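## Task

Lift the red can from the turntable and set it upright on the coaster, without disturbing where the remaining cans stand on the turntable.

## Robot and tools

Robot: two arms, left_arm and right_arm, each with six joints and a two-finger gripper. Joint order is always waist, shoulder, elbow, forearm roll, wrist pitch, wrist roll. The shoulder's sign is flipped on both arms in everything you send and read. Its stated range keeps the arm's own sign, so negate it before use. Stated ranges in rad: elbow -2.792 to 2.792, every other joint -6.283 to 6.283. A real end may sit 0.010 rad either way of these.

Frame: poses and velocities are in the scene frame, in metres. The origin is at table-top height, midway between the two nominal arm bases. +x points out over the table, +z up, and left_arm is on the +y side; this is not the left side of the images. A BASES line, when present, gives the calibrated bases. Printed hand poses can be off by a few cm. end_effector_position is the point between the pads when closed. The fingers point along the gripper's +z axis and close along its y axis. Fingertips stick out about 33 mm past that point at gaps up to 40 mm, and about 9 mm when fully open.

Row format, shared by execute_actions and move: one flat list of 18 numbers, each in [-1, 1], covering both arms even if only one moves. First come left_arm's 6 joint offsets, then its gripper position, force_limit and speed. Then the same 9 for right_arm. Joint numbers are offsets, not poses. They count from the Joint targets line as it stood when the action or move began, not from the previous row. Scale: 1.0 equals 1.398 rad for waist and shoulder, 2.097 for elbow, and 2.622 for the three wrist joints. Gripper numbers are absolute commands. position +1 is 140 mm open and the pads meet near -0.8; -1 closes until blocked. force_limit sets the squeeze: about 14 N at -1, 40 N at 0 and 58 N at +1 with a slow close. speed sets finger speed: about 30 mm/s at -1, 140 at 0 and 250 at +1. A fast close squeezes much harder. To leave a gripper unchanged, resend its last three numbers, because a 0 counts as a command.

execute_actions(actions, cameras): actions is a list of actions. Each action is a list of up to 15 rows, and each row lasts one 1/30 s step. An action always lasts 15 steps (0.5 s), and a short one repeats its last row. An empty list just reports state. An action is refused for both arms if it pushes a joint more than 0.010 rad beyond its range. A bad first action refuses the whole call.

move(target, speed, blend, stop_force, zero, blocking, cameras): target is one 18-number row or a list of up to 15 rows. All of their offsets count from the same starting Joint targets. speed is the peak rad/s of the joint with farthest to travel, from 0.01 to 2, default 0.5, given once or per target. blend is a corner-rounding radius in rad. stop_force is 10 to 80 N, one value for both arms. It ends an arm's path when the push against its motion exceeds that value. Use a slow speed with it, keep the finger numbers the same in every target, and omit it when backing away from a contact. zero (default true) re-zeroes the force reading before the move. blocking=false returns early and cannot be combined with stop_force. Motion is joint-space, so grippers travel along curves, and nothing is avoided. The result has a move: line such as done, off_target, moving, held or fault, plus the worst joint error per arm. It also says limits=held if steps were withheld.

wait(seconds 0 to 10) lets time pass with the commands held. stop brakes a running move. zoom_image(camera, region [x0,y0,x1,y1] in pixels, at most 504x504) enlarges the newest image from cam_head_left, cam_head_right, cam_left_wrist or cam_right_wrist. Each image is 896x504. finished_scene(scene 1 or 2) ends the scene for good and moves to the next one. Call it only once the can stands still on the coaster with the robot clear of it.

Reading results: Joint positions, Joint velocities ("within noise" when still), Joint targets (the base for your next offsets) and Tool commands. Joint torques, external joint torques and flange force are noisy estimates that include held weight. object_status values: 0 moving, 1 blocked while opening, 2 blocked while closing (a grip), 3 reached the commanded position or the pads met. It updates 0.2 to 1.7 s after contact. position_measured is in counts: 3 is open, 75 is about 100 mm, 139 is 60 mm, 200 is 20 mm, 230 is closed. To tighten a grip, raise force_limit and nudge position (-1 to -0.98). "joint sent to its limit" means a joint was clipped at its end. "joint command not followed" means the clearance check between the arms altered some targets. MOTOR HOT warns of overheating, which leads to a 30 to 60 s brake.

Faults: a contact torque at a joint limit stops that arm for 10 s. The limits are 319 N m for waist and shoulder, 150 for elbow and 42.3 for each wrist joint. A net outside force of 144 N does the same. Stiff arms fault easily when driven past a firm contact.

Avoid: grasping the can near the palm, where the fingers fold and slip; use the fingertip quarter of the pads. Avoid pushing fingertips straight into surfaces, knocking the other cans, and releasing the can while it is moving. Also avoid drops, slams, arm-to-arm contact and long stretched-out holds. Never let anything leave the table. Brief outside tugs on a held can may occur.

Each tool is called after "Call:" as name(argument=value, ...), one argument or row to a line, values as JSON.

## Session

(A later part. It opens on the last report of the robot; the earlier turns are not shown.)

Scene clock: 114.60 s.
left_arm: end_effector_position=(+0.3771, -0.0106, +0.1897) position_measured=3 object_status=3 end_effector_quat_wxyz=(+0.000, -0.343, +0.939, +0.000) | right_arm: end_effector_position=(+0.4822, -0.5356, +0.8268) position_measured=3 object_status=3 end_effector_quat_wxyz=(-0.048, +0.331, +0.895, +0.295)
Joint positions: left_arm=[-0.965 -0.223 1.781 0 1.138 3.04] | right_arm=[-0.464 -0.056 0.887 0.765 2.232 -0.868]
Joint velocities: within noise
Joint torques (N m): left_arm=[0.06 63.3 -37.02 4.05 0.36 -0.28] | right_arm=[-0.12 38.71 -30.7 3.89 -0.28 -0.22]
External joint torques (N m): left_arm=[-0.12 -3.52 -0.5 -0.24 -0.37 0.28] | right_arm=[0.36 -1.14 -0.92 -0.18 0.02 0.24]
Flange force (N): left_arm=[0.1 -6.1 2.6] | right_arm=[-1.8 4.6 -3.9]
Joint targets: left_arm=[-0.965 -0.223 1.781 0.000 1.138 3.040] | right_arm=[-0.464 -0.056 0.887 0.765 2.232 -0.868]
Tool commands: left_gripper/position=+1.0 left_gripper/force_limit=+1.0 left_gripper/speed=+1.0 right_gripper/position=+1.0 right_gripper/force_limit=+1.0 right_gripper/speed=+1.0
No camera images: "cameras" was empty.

Call:
wait(
  seconds=3.2,
  cameras=["cam_left_wrist"],
)

Call:
wait(
  seconds=0.25,
  cameras=["cam_left_wrist"],
)

Call:
wait(
  seconds=0.25,
  cameras=["cam_left_wrist"],
)

Call:
wait(
  seconds=0.25,
  cameras=["cam_left_wrist"],
)

Call:
wait(
  seconds=0.25,
  cameras=["cam_left_wrist"],
)

Scene clock: 118.20 s.
left_arm: end_effector_position=(+0.3771, -0.0106, +0.1897) position_measured=3 object_status=3 end_effector_quat_wxyz=(+0.000, -0.343, +0.939, +0.000) | right_arm: end_effector_position=(+0.4822, -0.5356, +0.8268) position_measured=3 object_status=3 end_effector_quat_wxyz=(-0.048, +0.331, +0.895, +0.295)
Joint positions: left_arm=[-0.965 -0.223 1.781 0 1.138 3.04] | right_arm=[-0.464 -0.056 0.887 0.765 2.232 -0.868]
Joint velocities: within noise
Joint torques (N m): left_arm=[0.15 63.27 -37.13 4.05 0.36 -0.25] | right_arm=[0.04 38.69 -30.69 3.94 -0.23 -0.2]
External joint torques (N m): left_arm=[-0.13 -2.6 -0.62 -0.23 -0.36 0.25] | right_arm=[0.04 -1.49 -0.82 -0.24 -0.04 0.22]
Flange force (N): left_arm=[0.1 -4.9 1.8] | right_arm=[-2.3 4.1 -4.1]
Joint targets: left_arm=[-0.965 -0.223 1.781 0.000 1.138 3.040] | right_arm=[-0.464 -0.056 0.887 0.765 2.232 -0.868]
Tool commands: left_gripper/position=+1.0 left_gripper/force_limit=+1.0 left_gripper/speed=+1.0 right_gripper/position=+1.0 right_gripper/force_limit=+1.0 right_gripper/speed=+1.0
wait: 3.20 s; at rest from the start
Images, in order (width x height): cam_left_wrist 896x504.

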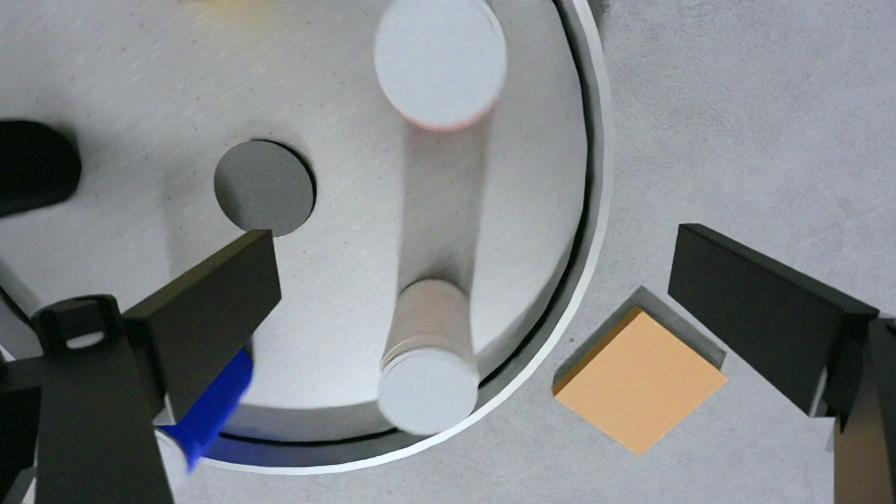

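Scene clock: 118.47 s.
left_arm: end_effector_position=(+0.3771, -0.0106, +0.1897) position_measured=3 object_status=3 end_effector_quat_wxyz=(+0.000, -0.343, +0.939, +0.000) | right_arm: end_effector_position=(+0.4822, -0.5356, +0.8268) position_measured=3 object_status=3 end_effector_quat_wxyz=(-0.048, +0.331, +0.895, +0.295)
Joint positions: left_arm=[-0.965 -0.223 1.781 0 1.138 3.04] | right_arm=[-0.464 -0.056 0.887 0.765 2.232 -0.868]
Joint velocities: within noise
Joint torques (N m): left_arm=[0.25 63.47 -36.92 4.02 0.35 -0.26] | right_arm=[-0.4 38.65 -30.7 3.91 -0.2 -0.18]
External joint torques (N m): left_arm=[-0.38 -3.62 -0.67 -0.21 -0.36 0.26] | right_arm=[0.52 -1.08 -0.93 -0.2 -0.05 0.21]
Flange force (N): left_arm=[0.5 -6.5 2.4] | right_arm=[-1.8 4.7 -3.5]
Joint targets: left_arm=[-0.965 -0.223 1.781 0.000 1.138 3.040] | right_arm=[-0.464 -0.056 0.887 0.765 2.232 -0.868]
Tool commands: left_gripper/position=+1.0 left_gripper/force_limit=+1.0 left_gripper/speed=+1.0 right_gripper/position=+1.0 right_gripper/force_limit=+1.0 right_gripper/speed=+1.0
wait: 0.27 s; at rest by 0.17 s
Images, in order (width x height): cam_left_wrist 896x504.

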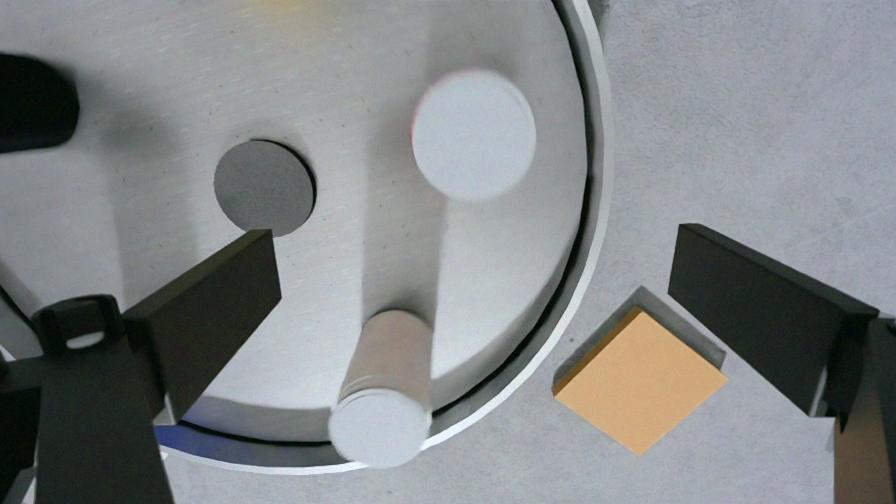

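Scene clock: 118.73 s.
left_arm: end_effector_position=(+0.3771, -0.0106, +0.1897) position_measured=3 object_status=3 end_effector_quat_wxyz=(+0.000, -0.343, +0.939, +0.000) | right_arm: end_effector_position=(+0.4822, -0.5356, +0.8268) position_measured=3 object_status=3 end_effector_quat_wxyz=(-0.048, +0.331, +0.895, +0.295)
Joint positions: left_arm=[-0.965 -0.223 1.781 0 1.138 3.04] | right_arm=[-0.464 -0.056 0.887 0.765 2.232 -0.868]
Joint velocities: within noise
Joint torques (N m): left_arm=[0.31 63.51 -36.99 4.02 0.37 -0.25] | right_arm=[-0.07 39.05 -30.63 3.91 -0.2 -0.2]
External joint torques (N m): left_arm=[-0.26 -3.32 -0.67 -0.19 -0.38 0.25] | right_arm=[-0.02 -1.97 -0.86 -0.21 -0.07 0.22]
Flange force (N): left_arm=[0.3 -6.1 2.2] | right_arm=[-3.0 4.7 -4.9]
Joint targets: left_arm=[-0.965 -0.223 1.781 0.000 1.138 3.040] | right_arm=[-0.464 -0.056 0.887 0.765 2.232 -0.868]
Tool commands: left_gripper/position=+1.0 left_gripper/force_limit=+1.0 left_gripper/speed=+1.0 right_gripper/position=+1.0 right_gripper/force_limit=+1.0 right_gripper/speed=+1.0
wait: 0.27 s; at rest by 0.17 s
Images, in order (width x height): cam_left_wrist 896x504.

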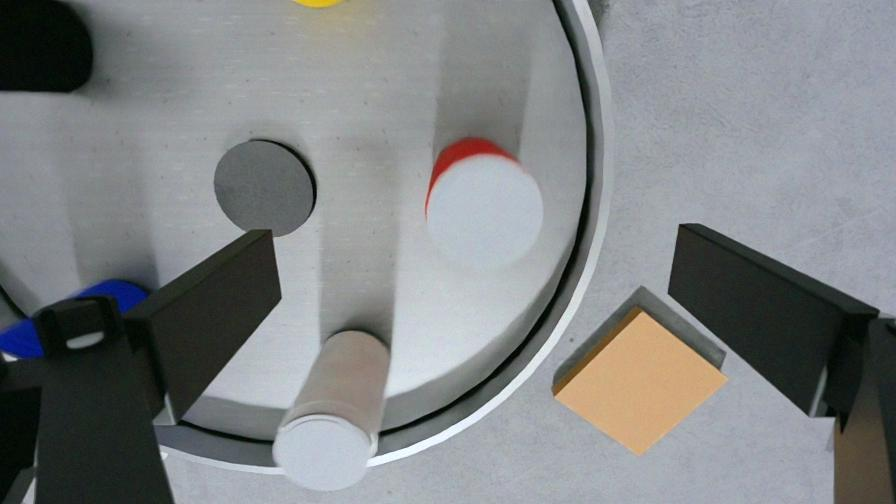

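Scene clock: 119.00 s.
left_arm: end_effector_position=(+0.3771, -0.0106, +0.1897) position_measured=3 object_status=3 end_effector_quat_wxyz=(+0.000, -0.343, +0.939, +0.000) | right_arm: end_effector_position=(+0.4822, -0.5356, +0.8268) position_measured=3 object_status=3 end_effector_quat_wxyz=(-0.048, +0.331, +0.895, +0.295)
Joint positions: left_arm=[-0.965 -0.223 1.781 0 1.138 3.04] | right_arm=[-0.464 -0.056 0.887 0.765 2.232 -0.868]
Joint velocities: within noise
Joint torques (N m): left_arm=[0.17 63.32 -36.97 4.02 0.33 -0.25] | right_arm=[-0.2 38.69 -30.59 3.9 -0.23 -0.2]
External joint torques (N m): left_arm=[-0.25 -3.09 -0.7 -0.2 -0.34 0.25] | right_arm=[0.45 -1.06 -1.04 -0.19 -0.03 0.22]
Flange force (N): left_arm=[0.3 -5.8 2.0] | right_arm=[-1.8 4.9 -3.9]
Joint targets: left_arm=[-0.965 -0.223 1.781 0.000 1.138 3.040] | right_arm=[-0.464 -0.056 0.887 0.765 2.232 -0.868]
Tool commands: left_gripper/position=+1.0 left_gripper/force_limit=+1.0 left_gripper/speed=+1.0 right_gripper/position=+1.0 right_gripper/force_limit=+1.0 right_gripper/speed=+1.0
wait: 0.27 s; at rest by 0.17 s
Images, in order (width x height): cam_left_wrist 896x504.

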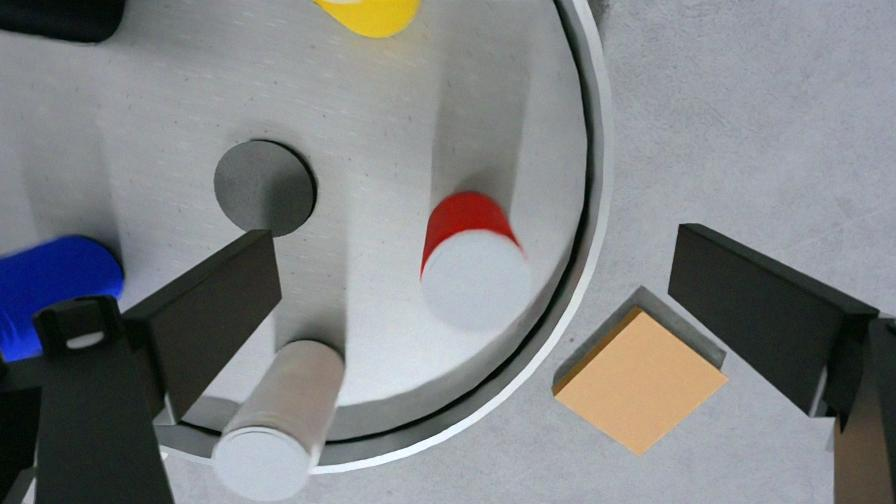

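Scene clock: 119.27 s.
left_arm: end_effector_position=(+0.3771, -0.0106, +0.1897) position_measured=3 object_status=3 end_effector_quat_wxyz=(+0.000, -0.343, +0.939, +0.000) | right_arm: end_effector_position=(+0.4822, -0.5356, +0.8268) position_measured=3 object_status=3 end_effector_quat_wxyz=(-0.048, +0.331, +0.895, +0.295)
Joint positions: left_arm=[-0.965 -0.223 1.781 0 1.138 3.04] | right_arm=[-0.464 -0.056 0.887 0.765 2.232 -0.868]
Joint velocities: within noise
Joint torques (N m): left_arm=[0.26 63.33 -37.07 4.04 0.37 -0.25] | right_arm=[-0.33 38.7 -30.72 3.92 -0.17 -0.22]
External joint torques (N m): left_arm=[-0.28 -2.75 -0.7 -0.2 -0.38 0.25] | right_arm=[0.29 -1.97 -0.65 -0.24 -0.1 0.25]
Flange force (N): left_arm=[0.3 -5.3 1.8] | right_arm=[-2.7 4.8 -3.8]
Joint targets: left_arm=[-0.965 -0.223 1.781 0.000 1.138 3.040] | right_arm=[-0.464 -0.056 0.887 0.765 2.232 -0.868]
Tool commands: left_gripper/position=+1.0 left_gripper/force_limit=+1.0 left_gripper/speed=+1.0 right_gripper/position=+1.0 right_gripper/force_limit=+1.0 right_gripper/speed=+1.0
wait: 0.27 s; at rest by 0.17 s
Images, in order (width x height): cam_left_wrist 896x504.

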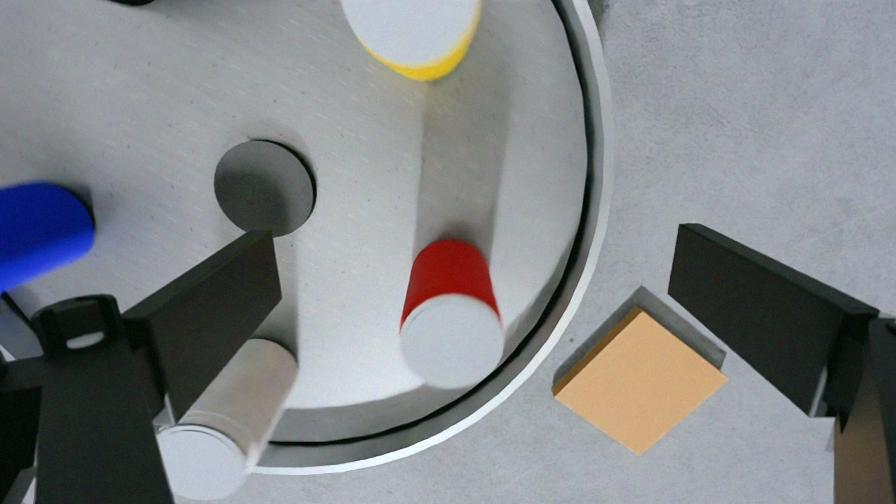

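Call:
wait(
  seconds=0,
  cameras=[],
)

Scene clock: 122.80 s.
left_arm: end_effector_position=(+0.3771, -0.0106, +0.1897) position_measured=3 object_status=3 end_effector_quat_wxyz=(+0.000, -0.343, +0.939, +0.000) | right_arm: end_effector_position=(+0.4822, -0.5356, +0.8268) position_measured=3 object_status=3 end_effector_quat_wxyz=(-0.048, +0.331, +0.895, +0.295)
Joint positions: left_arm=[-0.965 -0.223 1.781 0 1.138 3.04] | right_arm=[-0.464 -0.056 0.887 0.765 2.232 -0.868]
Joint velocities: within noise
Joint torques (N m): left_arm=[0.28 63.3 -36.94 4.06 0.37 -0.25] | right_arm=[-0.25 38.81 -30.67 3.92 -0.23 -0.19]
External joint torques (N m): left_arm=[-0.18 -2.33 -0.89 -0.22 -0.38 0.25] | right_arm=[0.11 -2.1 -0.7 -0.24 -0.03 0.21]
Flange force (N): left_arm=[0.1 -5.0 1.3] | right_arm=[-3.0 4.6 -4.4]
Joint targets: left_arm=[-0.965 -0.223 1.781 0.000 1.138 3.040] | right_arm=[-0.464 -0.056 0.887 0.765 2.232 -0.868]
Tool commands: left_gripper/position=+1.0 left_gripper/force_limit=+1.0 left_gripper/speed=+1.0 right_gripper/position=+1.0 right_gripper/force_limit=+1.0 right_gripper/speed=+1.0
No camera images: "cameras" was empty.

Call:
wait(
  seconds=1.7,
  cameras=[],
)

Call:
move(
  target=[
    [0.069658, -0.015933, -0.013627, 0, 0.002403, 0.037140, 1, 1, 1, 0, 0, 0, 0, 0, 0, 1, 1, 1],
    [0.116286, -0.068716, -0.060674, 0, 0.011887, 0.062002, 1, 1, 1, 0, 0, 0, 0, 0, 0, 1, 1, 1],
    [0.128234, -0.137655, -0.126334, 0, 0.027643, 0.068372, 1, 1, 1, 0, 0, 0, 0, 0, 0, 1, 1, 1],
  ],
  speed=[0.1792, 0.1815, 0.2533],
  blend=[0.04, 0.04, 0],
  blocking=false,
  cameras=["cam_left_wrist"],
)

Call:
wait(
  seconds=0.5,
  cameras=["cam_left_wrist"],
)

Call:
wait(
  seconds=0.5,
  cameras=["cam_left_wrist"],
)

Call:
wait(
  seconds=1.0,
  cameras=[],
)

Scene clock: 125.27 s.
left_arm: end_effector_position=(+0.3771, -0.0106, +0.1897) position_measured=3 object_status=3 end_effector_quat_wxyz=(+0.000, -0.343, +0.939, +0.000) | right_arm: end_effector_position=(+0.4822, -0.5356, +0.8268) position_measured=3 object_status=3 end_effector_quat_wxyz=(-0.048, +0.331, +0.895, +0.295)
Joint positions: left_arm=[-0.965 -0.223 1.781 0 1.138 3.04] | right_arm=[-0.464 -0.056 0.887 0.765 2.232 -0.868]
Joint velocities: within noise
Joint torques (N m): left_arm=[0.02 63.29 -36.88 4.04 0.36 -0.25] | right_arm=[-0.14 38.92 -30.65 3.89 -0.21 -0.2]
External joint torques (N m): left_arm=[-0.09 -2.89 -0.83 -0.21 -0.37 0.25] | right_arm=[0.28 -1.3 -0.99 -0.17 -0.05 0.22]
Flange force (N): left_arm=[0.0 -5.8 1.8] | right_arm=[-2.1 4.7 -4.2]
Joint targets: left_arm=[-0.965 -0.223 1.781 0.000 1.138 3.040] | right_arm=[-0.464 -0.056 0.887 0.765 2.232 -0.868]
Tool commands: left_gripper/position=+1.0 left_gripper/force_limit=+1.0 left_gripper/speed=+1.0 right_gripper/position=+1.0 right_gripper/force_limit=+1.0 right_gripper/speed=+1.0
wait: 1.70 s; at rest from the start
No camera images: "cameras" was empty.

Scene clock: 125.77 s.
left_arm: end_effector_position=(+0.4210, +0.0101, +0.1898) position_measured=3 object_status=3 end_effector_quat_wxyz=(+0.000, -0.343, +0.939, +0.000) end_effector_velocity=(+0.108, +0.041, -0.001) end_effector_angular_velocity=(+0.001, +0.000, +0.001) | right_arm: end_effector_position=(+0.4822, -0.5356, +0.8268) position_measured=3 object_status=3 end_effector_quat_wxyz=(-0.048, +0.331, +0.895, +0.295)
Joint positions: left_arm=[-0.892 -0.241 1.758 0 1.143 3.113] | right_arm=[-0.464 -0.056 0.887 0.765 2.232 -0.868]
Joint velocities: left_arm=[0.168 -0.061 -0.078 0.001 0.017 0.167] | right_arm=[within noise]
Joint torques (N m): left_arm=[-1.22 65.63 -37.14 4.06 0.8 -0.05] | right_arm=[0 38.58 -30.56 3.89 -0.19 -0.21]
External joint torques (N m): left_arm=[0.52 -4.79 -0.87 -0.22 -0.84 0.05] | right_arm=[0.05 -1.51 -0.91 -0.19 -0.08 0.24]
Flange force (N): left_arm=[-1.1 -8.5 3.8] | right_arm=[-2.4 4.4 -4.4]
Joint targets: left_arm=[-0.882 -0.245 1.753 0.000 1.144 3.124] | right_arm=[-0.464 -0.056 0.887 0.765 2.232 -0.868]
Tool commands: left_gripper/position=+1.0 left_gripper/force_limit=+1.0 left_gripper/speed=+1.0 right_gripper/position=+1.0 right_gripper/force_limit=+1.0 right_gripper/speed=+1.0
move: running; path passed 0 of 3 targets; left_arm: the elbow is farthest, 0.242 rad from its target
Images, in order (width x height): cam_left_wrist 896x504.

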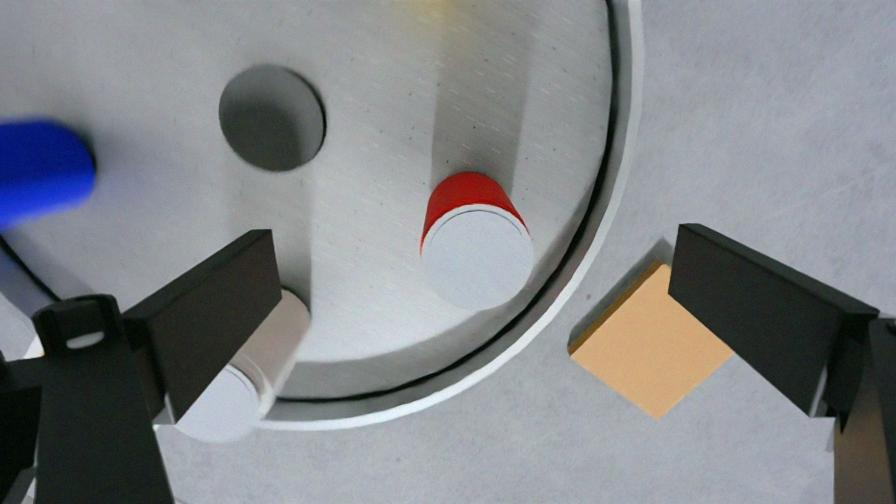

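Scene clock: 126.27 s.
left_arm: end_effector_position=(+0.4777, +0.0139, +0.1901) position_measured=3 object_status=3 end_effector_quat_wxyz=(+0.000, -0.343, +0.939, +0.000) end_effector_velocity=(+0.118, -0.008, -0.002) end_effector_angular_velocity=(+0.001, +0.002, +0.001) | right_arm: end_effector_position=(+0.4822, -0.5356, +0.8268) position_measured=3 object_status=3 end_effector_quat_wxyz=(-0.048, +0.331, +0.895, +0.295)
Joint positions: left_arm=[-0.824 -0.295 1.687 0 1.161 3.181] | right_arm=[-0.464 -0.056 0.887 0.765 2.232 -0.868]
Joint velocities: left_arm=[0.118 -0.135 -0.179 0 0.046 0.117] | right_arm=[within noise]
Joint torques (N m): left_arm=[-3.32 70.9 -36.18 4.08 0.33 -0.56] | right_arm=[-0.05 38.93 -30.6 3.9 -0.21 -0.19]
External joint torques (N m): left_arm=[3.23 -3.55 -1.8 -0.23 -0.34 0.56] | right_arm=[0.23 -1.46 -0.99 -0.19 -0.05 0.22]
Flange force (N): left_arm=[-6.3 -8.5 0.9] | right_arm=[-2.4 4.8 -4.5]
Joint targets: left_arm=[-0.817 -0.303 1.676 0.000 1.163 3.188] | right_arm=[-0.464 -0.056 0.887 0.765 2.232 -0.868]
Tool commands: left_gripper/position=+1.0 left_gripper/force_limit=+1.0 left_gripper/speed=+1.0 right_gripper/position=+1.0 right_gripper/force_limit=+1.0 right_gripper/speed=+1.0
earlier move: running; path passed 1 of 3 targets; left_arm: the elbow is farthest, 0.171 rad from its target
wait: 0.50 s; no rest
Images, in order (width x height): cam_left_wrist 896x504.

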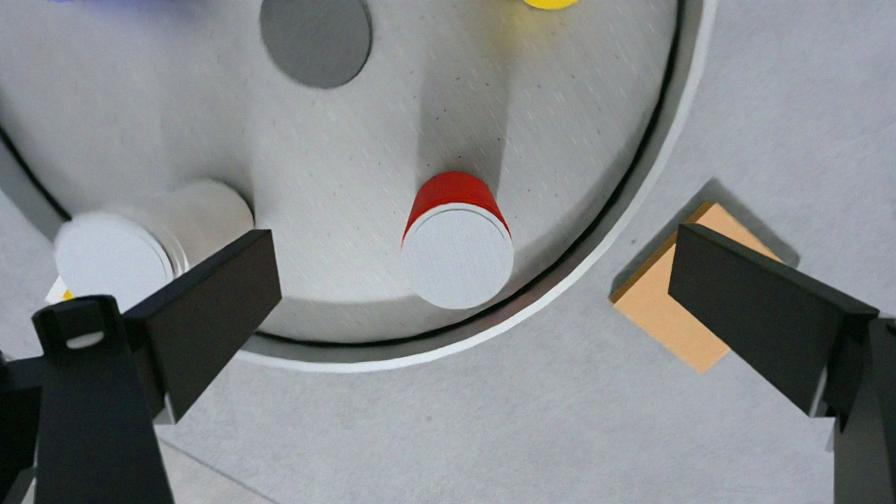

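Scene clock: 126.77 s.
left_arm: end_effector_position=(+0.5298, -0.0087, +0.1903) position_measured=3 object_status=3 end_effector_quat_wxyz=(+0.000, -0.343, +0.939, +0.000) end_effector_velocity=(+0.095, -0.066, -0.001) end_effector_angular_velocity=(+0.002, +0.002, -0.002) | right_arm: end_effector_position=(+0.4822, -0.5356, +0.8268) position_measured=3 object_status=3 end_effector_quat_wxyz=(-0.048, +0.331, +0.895, +0.295)
Joint positions: left_arm=[-0.793 -0.374 1.576 0 1.192 3.212] | right_arm=[-0.464 -0.056 0.887 0.765 2.232 -0.868]
Joint velocities: left_arm=[0.03 -0.174 -0.248 0 0.076 0.032] | right_arm=[within noise]
Joint torques (N m): left_arm=[4.18 80.71 -36.49 4.14 0.35 -0.62] | right_arm=[-0.13 38.7 -30.71 3.91 -0.21 -0.2]
External joint torques (N m): left_arm=[-4.02 -4.81 -1.84 -0.24 -0.34 0.62] | right_arm=[0.08 -1.58 -0.79 -0.21 -0.05 0.22]
Flange force (N): left_arm=[3.3 -11.2 1.5] | right_arm=[-2.4 4.3 -4.1]
Joint targets: left_arm=[-0.791 -0.385 1.560 0.000 1.197 3.214] | right_arm=[-0.464 -0.056 0.887 0.765 2.232 -0.868]
Tool commands: left_gripper/position=+1.0 left_gripper/force_limit=+1.0 left_gripper/speed=+1.0 right_gripper/position=+1.0 right_gripper/force_limit=+1.0 right_gripper/speed=+1.0
earlier move: running; path passed 2 of 3 targets; left_arm: the elbow is farthest, 0.060 rad from its target
wait: 0.50 s; no rest
Images, in order (width x height): cam_left_wrist 896x504.

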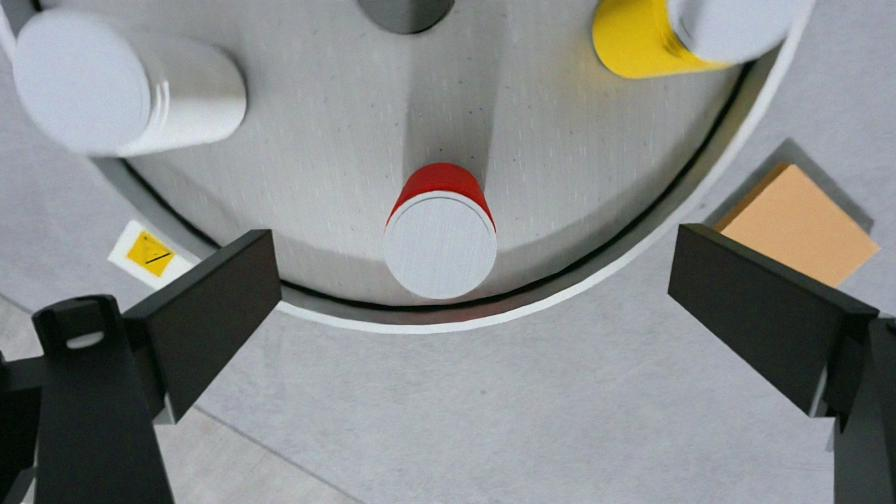

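Scene clock: 127.23 s.
left_arm: end_effector_position=(+0.5527, -0.0243, +0.1897) position_measured=3 object_status=3 end_effector_quat_wxyz=(+0.000, -0.343, +0.939, +0.000) | right_arm: end_effector_position=(+0.4822, -0.5356, +0.8268) position_measured=3 object_status=3 end_effector_quat_wxyz=(-0.048, +0.331, +0.895, +0.295)
Joint positions: left_arm=[-0.786 -0.416 1.516 0 1.21 3.219] | right_arm=[-0.464 -0.056 0.887 0.765 2.232 -0.868]
Joint velocities: within noise
Joint torques (N m): left_arm=[0.29 84.4 -38.28 4.17 0.38 -0.26] | right_arm=[-0.19 38.9 -30.71 3.83 -0.2 -0.21]
External joint torques (N m): left_arm=[-0.17 -4.05 -0.61 -0.22 -0.39 0.26] | right_arm=[-0.05 -1.46 -0.91 -0.12 -0.05 0.23]
Flange force (N): left_arm=[-1.0 -7.1 2.3] | right_arm=[-2.3 4.2 -4.6]
Joint targets: left_arm=[-0.786 -0.416 1.516 0.000 1.210 3.219] | right_arm=[-0.464 -0.056 0.887 0.765 2.232 -0.868]
Tool commands: left_gripper/position=+1.0 left_gripper/force_limit=+1.0 left_gripper/speed=+1.0 right_gripper/position=+1.0 right_gripper/force_limit=+1.0 right_gripper/speed=+1.0
earlier move: done
wait: 0.47 of 1 s (the move ended)
No camera images: "cameras" was empty.

Call:
move(
  target=[
    [-0.133934, 0.135962, 0.138779, 0, -0.038654, -0.070932, 1, 1, 1, 0, 0, 0, 0, 0, 0, 1, 1, 1],
  ],
  speed=0.5,
  cameras=[],
)

Scene clock: 139.00 s.
left_arm: end_effector_position=(+0.3701, -0.0092, +0.1751) position_measured=3 object_status=3 end_effector_quat_wxyz=(+0.000, -0.342, +0.940, +0.000) | right_arm: end_effector_position=(+0.4822, -0.5356, +0.8268) position_measured=3 object_status=3 end_effector_quat_wxyz=(-0.048, +0.331, +0.895, +0.295)
Joint positions: left_arm=[-0.973 -0.226 1.807 0 1.109 3.033] | right_arm=[-0.464 -0.056 0.887 0.765 2.232 -0.868]
Joint velocities: within noise
Joint torques (N m): left_arm=[-0.65 63.41 -36.6 4 0.35 -0.29] | right_arm=[-0.19 38.71 -30.63 3.91 -0.18 -0.23]
External joint torques (N m): left_arm=[0.65 -2.97 -0.67 -0.22 -0.37 0.29] | right_arm=[0.34 -1.17 -0.99 -0.21 -0.07 0.25]
Flange force (N): left_arm=[-1.2 -5.7 2.1] | right_arm=[-1.9 4.8 -3.9]
Joint targets: left_arm=[-0.973 -0.225 1.807 0.000 1.109 3.033] | right_arm=[-0.464 -0.056 0.887 0.765 2.232 -0.868]
move: done
No camera images: "cameras" was empty.

Call:
wait(
  seconds=0,
  cameras=[],
)

Scene clock: 139.63 s.
left_arm: end_effector_position=(+0.3700, -0.0092, +0.1751) position_measured=3 object_status=3 end_effector_quat_wxyz=(+0.000, -0.342, +0.940, +0.000) | right_arm: end_effector_position=(+0.4822, -0.5356, +0.8268) position_measured=3 object_status=3 end_effector_quat_wxyz=(-0.048, +0.331, +0.895, +0.295)
Joint positions: left_arm=[-0.973 -0.225 1.807 0 1.109 3.033] | right_arm=[-0.464 -0.056 0.887 0.765 2.232 -0.868]
Joint velocities: within noise
Joint torques (N m): left_arm=[0.1 63.07 -36.41 4.01 0.37 -0.28] | right_arm=[-0.36 38.7 -30.5 3.9 -0.25 -0.21]
External joint torques (N m): left_arm=[-0.01 -2.57 -0.87 -0.23 -0.38 0.28] | right_arm=[0.36 -1.72 -0.96 -0.2 -0.01 0.23]
Flange force (N): left_arm=[-0.1 -5.4 1.7] | right_arm=[-2.6 5.3 -4.6]
Joint targets: left_arm=[-0.973 -0.225 1.807 0.000 1.109 3.033] | right_arm=[-0.464 -0.056 0.887 0.765 2.232 -0.868]
Tool commands: left_gripper/position=+1.0 left_gripper/force_limit=+1.0 left_gripper/speed=+1.0 right_gripper/position=+1.0 right_gripper/force_limit=+1.0 right_gripper/speed=+1.0
No camera images: "cameras" was empty.

Call:
wait(
  seconds=4.32,
  cameras=[],
)

Call:
move(
  target=[
    [0.074125, -0.015627, -0.012857, 0, 0.002177, 0.039620, 1, 1, 1, 0, 0, 0, 0, 0, 0, 1, 1, 1],
    [0.123742, -0.071016, -0.062552, 0, 0.012389, 0.066075, 1, 1, 1, 0, 0, 0, 0, 0, 0, 1, 1, 1],
    [0.134811, -0.143062, -0.131802, 0, 0.029360, 0.071977, 1, 1, 1, 0, 0, 0, 0, 0, 0, 1, 1, 1],
  ],
  speed=[0.1912, 0.1919, 0.2674],
  blend=[0.04, 0.04, 0],
  blocking=false,
  cameras=["cam_left_wrist"],
)

Call:
wait(
  seconds=0.5,
  cameras=["cam_left_wrist"],
)

Call:
wait(
  seconds=0.5,
  cameras=["cam_left_wrist"],
)

Call:
wait(
  seconds=1.0,
  cameras=[],
)

Scene clock: 144.50 s.
left_arm: end_effector_position=(+0.3700, -0.0092, +0.1751) position_measured=3 object_status=3 end_effector_quat_wxyz=(+0.000, -0.342, +0.940, +0.000) | right_arm: end_effector_position=(+0.4822, -0.5356, +0.8268) position_measured=3 object_status=3 end_effector_quat_wxyz=(-0.048, +0.331, +0.895, +0.295)
Joint positions: left_arm=[-0.973 -0.225 1.807 0 1.109 3.033] | right_arm=[-0.464 -0.056 0.887 0.765 2.232 -0.868]
Joint velocities: within noise
Joint torques (N m): left_arm=[-0.05 63 -36.46 3.99 0.36 -0.26] | right_arm=[-0.26 38.88 -30.54 3.91 -0.29 -0.21]
External joint torques (N m): left_arm=[0.05 -2.76 -0.77 -0.21 -0.37 0.26] | right_arm=[0.16 -1.33 -1.11 -0.19 0.04 0.23]
Flange force (N): left_arm=[-0.2 -5.4 1.9] | right_arm=[-2.3 4.9 -5.0]
Joint targets: left_arm=[-0.973 -0.225 1.807 0.000 1.109 3.033] | right_arm=[-0.464 -0.056 0.887 0.765 2.232 -0.868]
Tool commands: left_gripper/position=+1.0 left_gripper/force_limit=+1.0 left_gripper/speed=+1.0 right_gripper/position=+1.0 right_gripper/force_limit=+1.0 right_gripper/speed=+1.0
wait: 4.33 s; at rest from the start
No camera images: "cameras" was empty.

Scene clock: 145.00 s.
left_arm: end_effector_position=(+0.4152, +0.0131, +0.1747) position_measured=3 object_status=3 end_effector_quat_wxyz=(+0.000, -0.342, +0.940, +0.000) end_effector_velocity=(+0.111, +0.047, +0.000) end_effector_angular_velocity=(-0.001, +0.000, +0.001) | right_arm: end_effector_position=(+0.4822, -0.5356, +0.8268) position_measured=3 object_status=3 end_effector_quat_wxyz=(-0.048, +0.331, +0.895, +0.295)
Joint positions: left_arm=[-0.896 -0.243 1.786 0 1.113 3.111] | right_arm=[-0.464 -0.056 0.887 0.765 2.232 -0.868]
Joint velocities: left_arm=[0.179 -0.055 -0.073 -0.001 0.017 0.178] | right_arm=[within noise]
Joint torques (N m): left_arm=[-0.94 64.83 -37.55 4.01 0.07 -0.23] | right_arm=[-0.21 38.75 -30.57 3.94 -0.24 -0.2]
External joint torques (N m): left_arm=[-0.06 -3.92 -0.13 -0.22 -0.12 0.23] | right_arm=[0.4 -1.25 -1.03 -0.24 -0.02 0.22]
Flange force (N): left_arm=[-0.4 -6.0 2.9] | right_arm=[-2.1 4.9 -4.1]
Joint targets: left_arm=[-0.884 -0.247 1.781 0.000 1.115 3.123] | right_arm=[-0.464 -0.056 0.887 0.765 2.232 -0.868]
Tool commands: left_gripper/position=+1.0 left_gripper/force_limit=+1.0 left_gripper/speed=+1.0 right_gripper/position=+1.0 right_gripper/force_limit=+1.0 right_gripper/speed=+1.0
move: running; path passed 0 of 3 targets; left_arm: the elbow is farthest, 0.256 rad from its target
Images, in order (width x height): cam_left_wrist 896x504.

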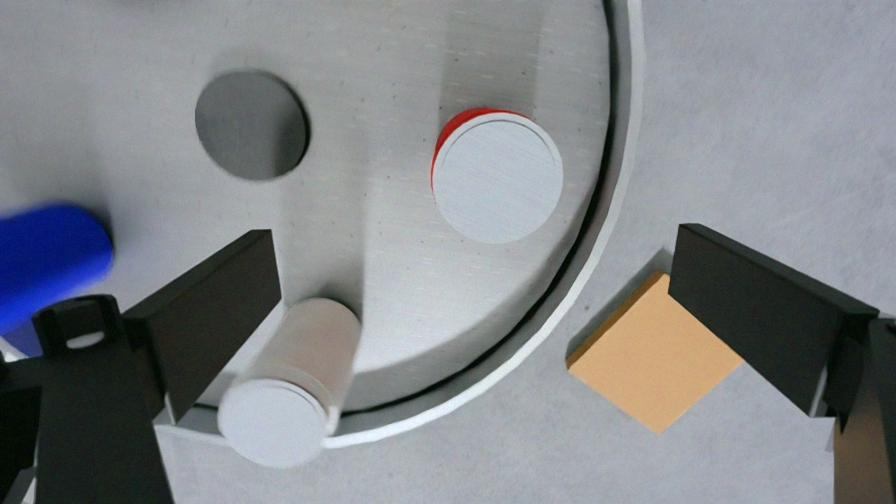

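Scene clock: 145.50 s.
left_arm: end_effector_position=(+0.4751, +0.0175, +0.1748) position_measured=3 object_status=3 end_effector_quat_wxyz=(+0.000, -0.342, +0.940, +0.000) end_effector_velocity=(+0.125, -0.008, -0.002) end_effector_angular_velocity=(-0.001, -0.001, +0.001) | right_arm: end_effector_position=(+0.4822, -0.5356, +0.8268) position_measured=3 object_status=3 end_effector_quat_wxyz=(-0.048, +0.331, +0.895, +0.295)
Joint positions: left_arm=[-0.824 -0.299 1.712 0 1.132 3.183] | right_arm=[-0.464 -0.056 0.887 0.765 2.232 -0.868]
Joint velocities: left_arm=[0.125 -0.14 -0.187 0 0.046 0.125] | right_arm=[within noise]
Joint torques (N m): left_arm=[0.94 71.47 -35.95 4.01 0.21 -0.61] | right_arm=[-0.12 38.97 -30.64 3.87 -0.21 -0.21]
External joint torques (N m): left_arm=[-0.94 -3.68 -1.45 -0.22 -0.2 0.61] | right_arm=[0.14 -1.73 -0.89 -0.17 -0.05 0.23]
Flange force (N): left_arm=[-0.3 -8.2 1.4] | right_arm=[-2.6 4.8 -4.6]
Joint targets: left_arm=[-0.816 -0.308 1.699 0.000 1.135 3.191] | right_arm=[-0.464 -0.056 0.887 0.765 2.232 -0.868]
Tool commands: left_gripper/position=+1.0 left_gripper/force_limit=+1.0 left_gripper/speed=+1.0 right_gripper/position=+1.0 right_gripper/force_limit=+1.0 right_gripper/speed=+1.0
earlier move: running; path passed 1 of 3 targets; left_arm: the elbow is farthest, 0.181 rad from its target
wait: 0.50 s; no rest
Images, in order (width x height): cam_left_wrist 896x504.

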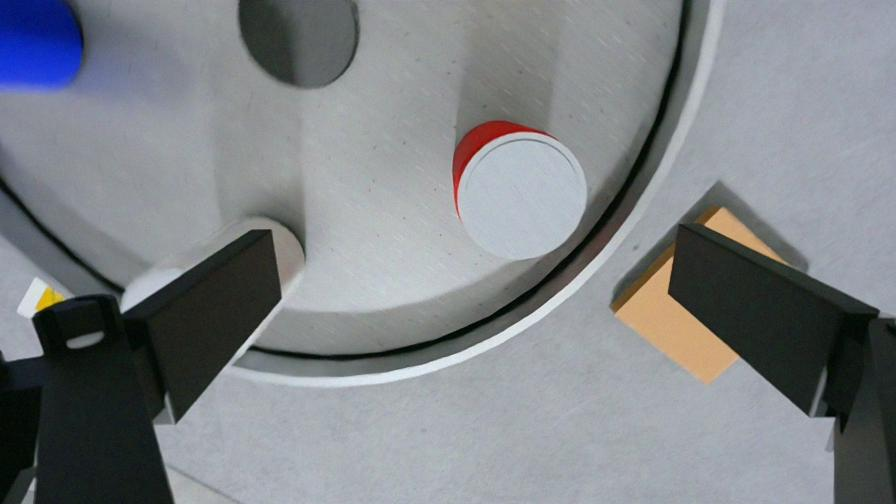

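Scene clock: 146.00 s.
left_arm: end_effector_position=(+0.5296, -0.0068, +0.1751) position_measured=3 object_status=3 end_effector_quat_wxyz=(+0.000, -0.342, +0.940, +0.000) end_effector_velocity=(+0.100, -0.073, -0.002) end_effector_angular_velocity=(+0.002, +0.002, +0.000) | right_arm: end_effector_position=(+0.4822, -0.5356, +0.8268) position_measured=3 object_status=3 end_effector_quat_wxyz=(-0.048, +0.331, +0.895, +0.295)
Joint positions: left_arm=[-0.792 -0.381 1.595 0 1.166 3.215] | right_arm=[-0.464 -0.056 0.887 0.765 2.232 -0.868]
Joint velocities: left_arm=[0.028 -0.185 -0.264 0 0.082 0.029] | right_arm=[within noise]
Joint torques (N m): left_arm=[0.83 76.01 -38.5 4.11 0.54 -0.62] | right_arm=[-0.24 38.6 -30.63 3.89 -0.26 -0.17]
External joint torques (N m): left_arm=[-0.77 0.34 0.29 -0.23 -0.54 0.62] | right_arm=[0.2 -1.41 -0.9 -0.18 0 0.2]
Flange force (N): left_arm=[0.4 1.5 1.0] | right_arm=[-2.2 4.5 -4.2]
Joint targets: left_arm=[-0.790 -0.394 1.577 0.000 1.172 3.217] | right_arm=[-0.464 -0.056 0.887 0.765 2.232 -0.868]
Tool commands: left_gripper/position=+1.0 left_gripper/force_limit=+1.0 left_gripper/speed=+1.0 right_gripper/position=+1.0 right_gripper/force_limit=+1.0 right_gripper/speed=+1.0
earlier move: running; path passed 2 of 3 targets; left_arm: the elbow is farthest, 0.064 rad from its target
wait: 0.50 s; no rest
Images, in order (width x height): cam_left_wrist 896x504.

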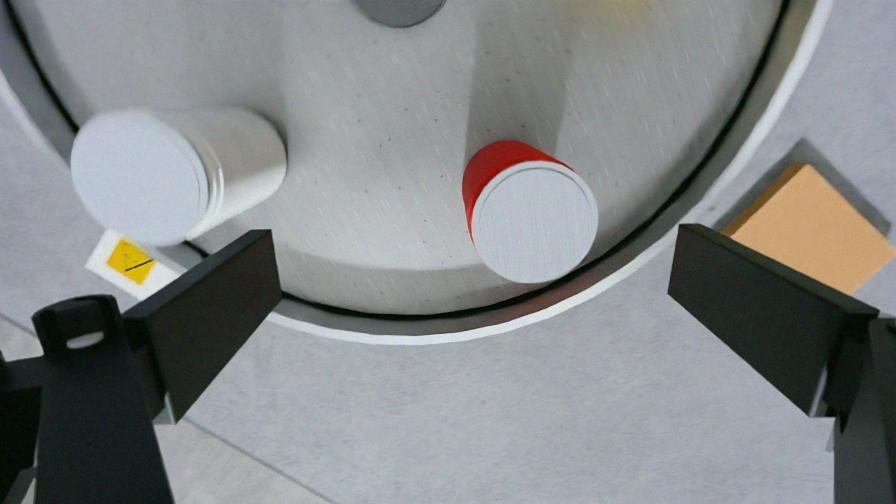

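Scene clock: 146.47 s.
left_arm: end_effector_position=(+0.5537, -0.0240, +0.1744) position_measured=3 object_status=3 end_effector_quat_wxyz=(+0.000, -0.342, +0.940, +0.000) | right_arm: end_effector_position=(+0.4822, -0.5356, +0.8268) position_measured=3 object_status=3 end_effector_quat_wxyz=(-0.048, +0.331, +0.895, +0.295)
Joint positions: left_arm=[-0.785 -0.425 1.531 0 1.186 3.222] | right_arm=[-0.464 -0.056 0.887 0.765 2.232 -0.868]
Joint velocities: within noise
Joint torques (N m): left_arm=[0.05 85.37 -38.03 4.14 0.4 -0.26] | right_arm=[-0.12 38.81 -30.71 3.96 -0.2 -0.23]
External joint torques (N m): left_arm=[-0.1 -5.16 -0.29 -0.24 -0.41 0.26] | right_arm=[0.09 -2.19 -0.61 -0.28 -0.08 0.25]
Flange force (N): left_arm=[-1.2 -8.0 3.5] | right_arm=[-3.0 4.6 -4.2]
Joint targets: left_arm=[-0.785 -0.425 1.531 0.000 1.186 3.222] | right_arm=[-0.464 -0.056 0.887 0.765 2.232 -0.868]
Tool commands: left_gripper/position=+1.0 left_gripper/force_limit=+1.0 left_gripper/speed=+1.0 right_gripper/position=+1.0 right_gripper/force_limit=+1.0 right_gripper/speed=+1.0
earlier move: done
wait: 0.47 of 1 s (the move ended)
No camera images: "cameras" was empty.

Call:
move(
  target=[
    [-0.133379, 0.141102, 0.130521, 0, -0.029309, -0.271093, 1, 1, 1, 0, 0, 0, 0, 0, 0, 1, 1, 1],
  ],
  speed=0.6,
  cameras=[],
)

Call:
wait(
  seconds=0.5,
  cameras=["cam_left_wrist"],
)

Scene clock: 155.37 s.
left_arm: end_effector_position=(+0.3720, -0.0098, +0.1746) position_measured=3 object_status=3 end_effector_quat_wxyz=(+0.000, -0.574, +0.819, +0.000) | right_arm: end_effector_position=(+0.4822, -0.5356, +0.8268) position_measured=3 object_status=3 end_effector_quat_wxyz=(-0.048, +0.331, +0.895, +0.295)
Joint positions: left_arm=[-0.971 -0.228 1.805 0 1.109 2.512] | right_arm=[-0.464 -0.056 0.887 0.765 2.232 -0.868]
Joint velocities: within noise
Joint torques (N m): left_arm=[0.01 63.14 -36.46 4 0.34 -0.27] | right_arm=[-0.41 38.64 -30.54 3.9 -0.28 -0.2]
External joint torques (N m): left_arm=[-0.16 -2.96 -0.72 -0.23 -0.39 0.27] | right_arm=[0.27 -1.85 -0.85 -0.21 0.02 0.22]
Flange force (N): left_arm=[2.9 -4.8 2.1] | right_arm=[-2.7 5.0 -4.6]
Joint targets: left_arm=[-0.971 -0.228 1.805 0.000 1.109 2.512] | right_arm=[-0.464 -0.056 0.887 0.765 2.232 -0.868]
move: done
No camera images: "cameras" was empty.

Scene clock: 155.87 s.
left_arm: end_effector_position=(+0.3720, -0.0098, +0.1747) position_measured=3 object_status=3 end_effector_quat_wxyz=(+0.000, -0.574, +0.819, +0.000) | right_arm: end_effector_position=(+0.4822, -0.5356, +0.8268) position_measured=3 object_status=3 end_effector_quat_wxyz=(-0.048, +0.331, +0.895, +0.295)
Joint positions: left_arm=[-0.971 -0.228 1.805 0 1.109 2.512] | right_arm=[-0.464 -0.056 0.887 0.765 2.232 -0.868]
Joint velocities: within noise
Joint torques (N m): left_arm=[0.33 63.47 -36.43 4 0.34 -0.26] | right_arm=[-0.19 38.74 -30.76 3.93 -0.24 -0.2]
External joint torques (N m): left_arm=[-0.31 -3.31 -0.7 -0.23 -0.37 0.26] | right_arm=[0.03 -1.39 -0.83 -0.22 -0.01 0.23]
Flange force (N): left_arm=[3.4 -5.1 2.4] | right_arm=[-2.2 4.0 -4.2]
Joint targets: left_arm=[-0.971 -0.228 1.805 0.000 1.109 2.512] | right_arm=[-0.464 -0.056 0.887 0.765 2.232 -0.868]
Tool commands: left_gripper/position=+1.0 left_gripper/force_limit=+1.0 left_gripper/speed=+1.0 right_gripper/position=+1.0 right_gripper/force_limit=+1.0 right_gripper/speed=+1.0
wait: 0.50 s; at rest by 0.17 s
Images, in order (width x height): cam_left_wrist 896x504.

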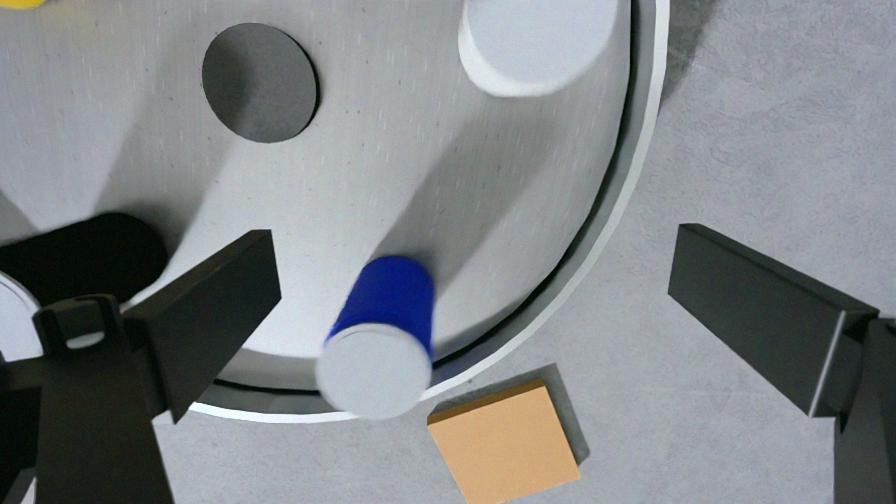

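Call:
wait(
  seconds=0,
  cameras=[],
)

Scene clock: 156.07 s.
left_arm: end_effector_position=(+0.3720, -0.0098, +0.1747) position_measured=3 object_status=3 end_effector_quat_wxyz=(+0.000, -0.574, +0.819, +0.000) | right_arm: end_effector_position=(+0.4822, -0.5356, +0.8268) position_measured=3 object_status=3 end_effector_quat_wxyz=(-0.048, +0.331, +0.895, +0.295)
Joint positions: left_arm=[-0.971 -0.228 1.805 0 1.109 2.511] | right_arm=[-0.464 -0.056 0.887 0.765 2.232 -0.868]
Joint velocities: within noise
Joint torques (N m): left_arm=[0.34 63.48 -36.56 4 0.34 -0.24] | right_arm=[-0.48 38.8 -30.75 3.88 -0.22 -0.21]
External joint torques (N m): left_arm=[-0.36 -3 -0.69 -0.21 -0.37 0.24] | right_arm=[0.33 -2.16 -0.6 -0.2 -0.05 0.24]
Flange force (N): left_arm=[3.2 -4.6 2.2] | right_arm=[-2.9 4.9 -4.0]
Joint targets: left_arm=[-0.971 -0.228 1.805 0.000 1.109 2.512] | right_arm=[-0.464 -0.056 0.887 0.765 2.232 -0.868]
Tool commands: left_gripper/position=+1.0 left_gripper/force_limit=+1.0 left_gripper/speed=+1.0 right_gripper/position=+1.0 right_gripper/force_limit=+1.0 right_gripper/speed=+1.0
No camera images: "cameras" was empty.


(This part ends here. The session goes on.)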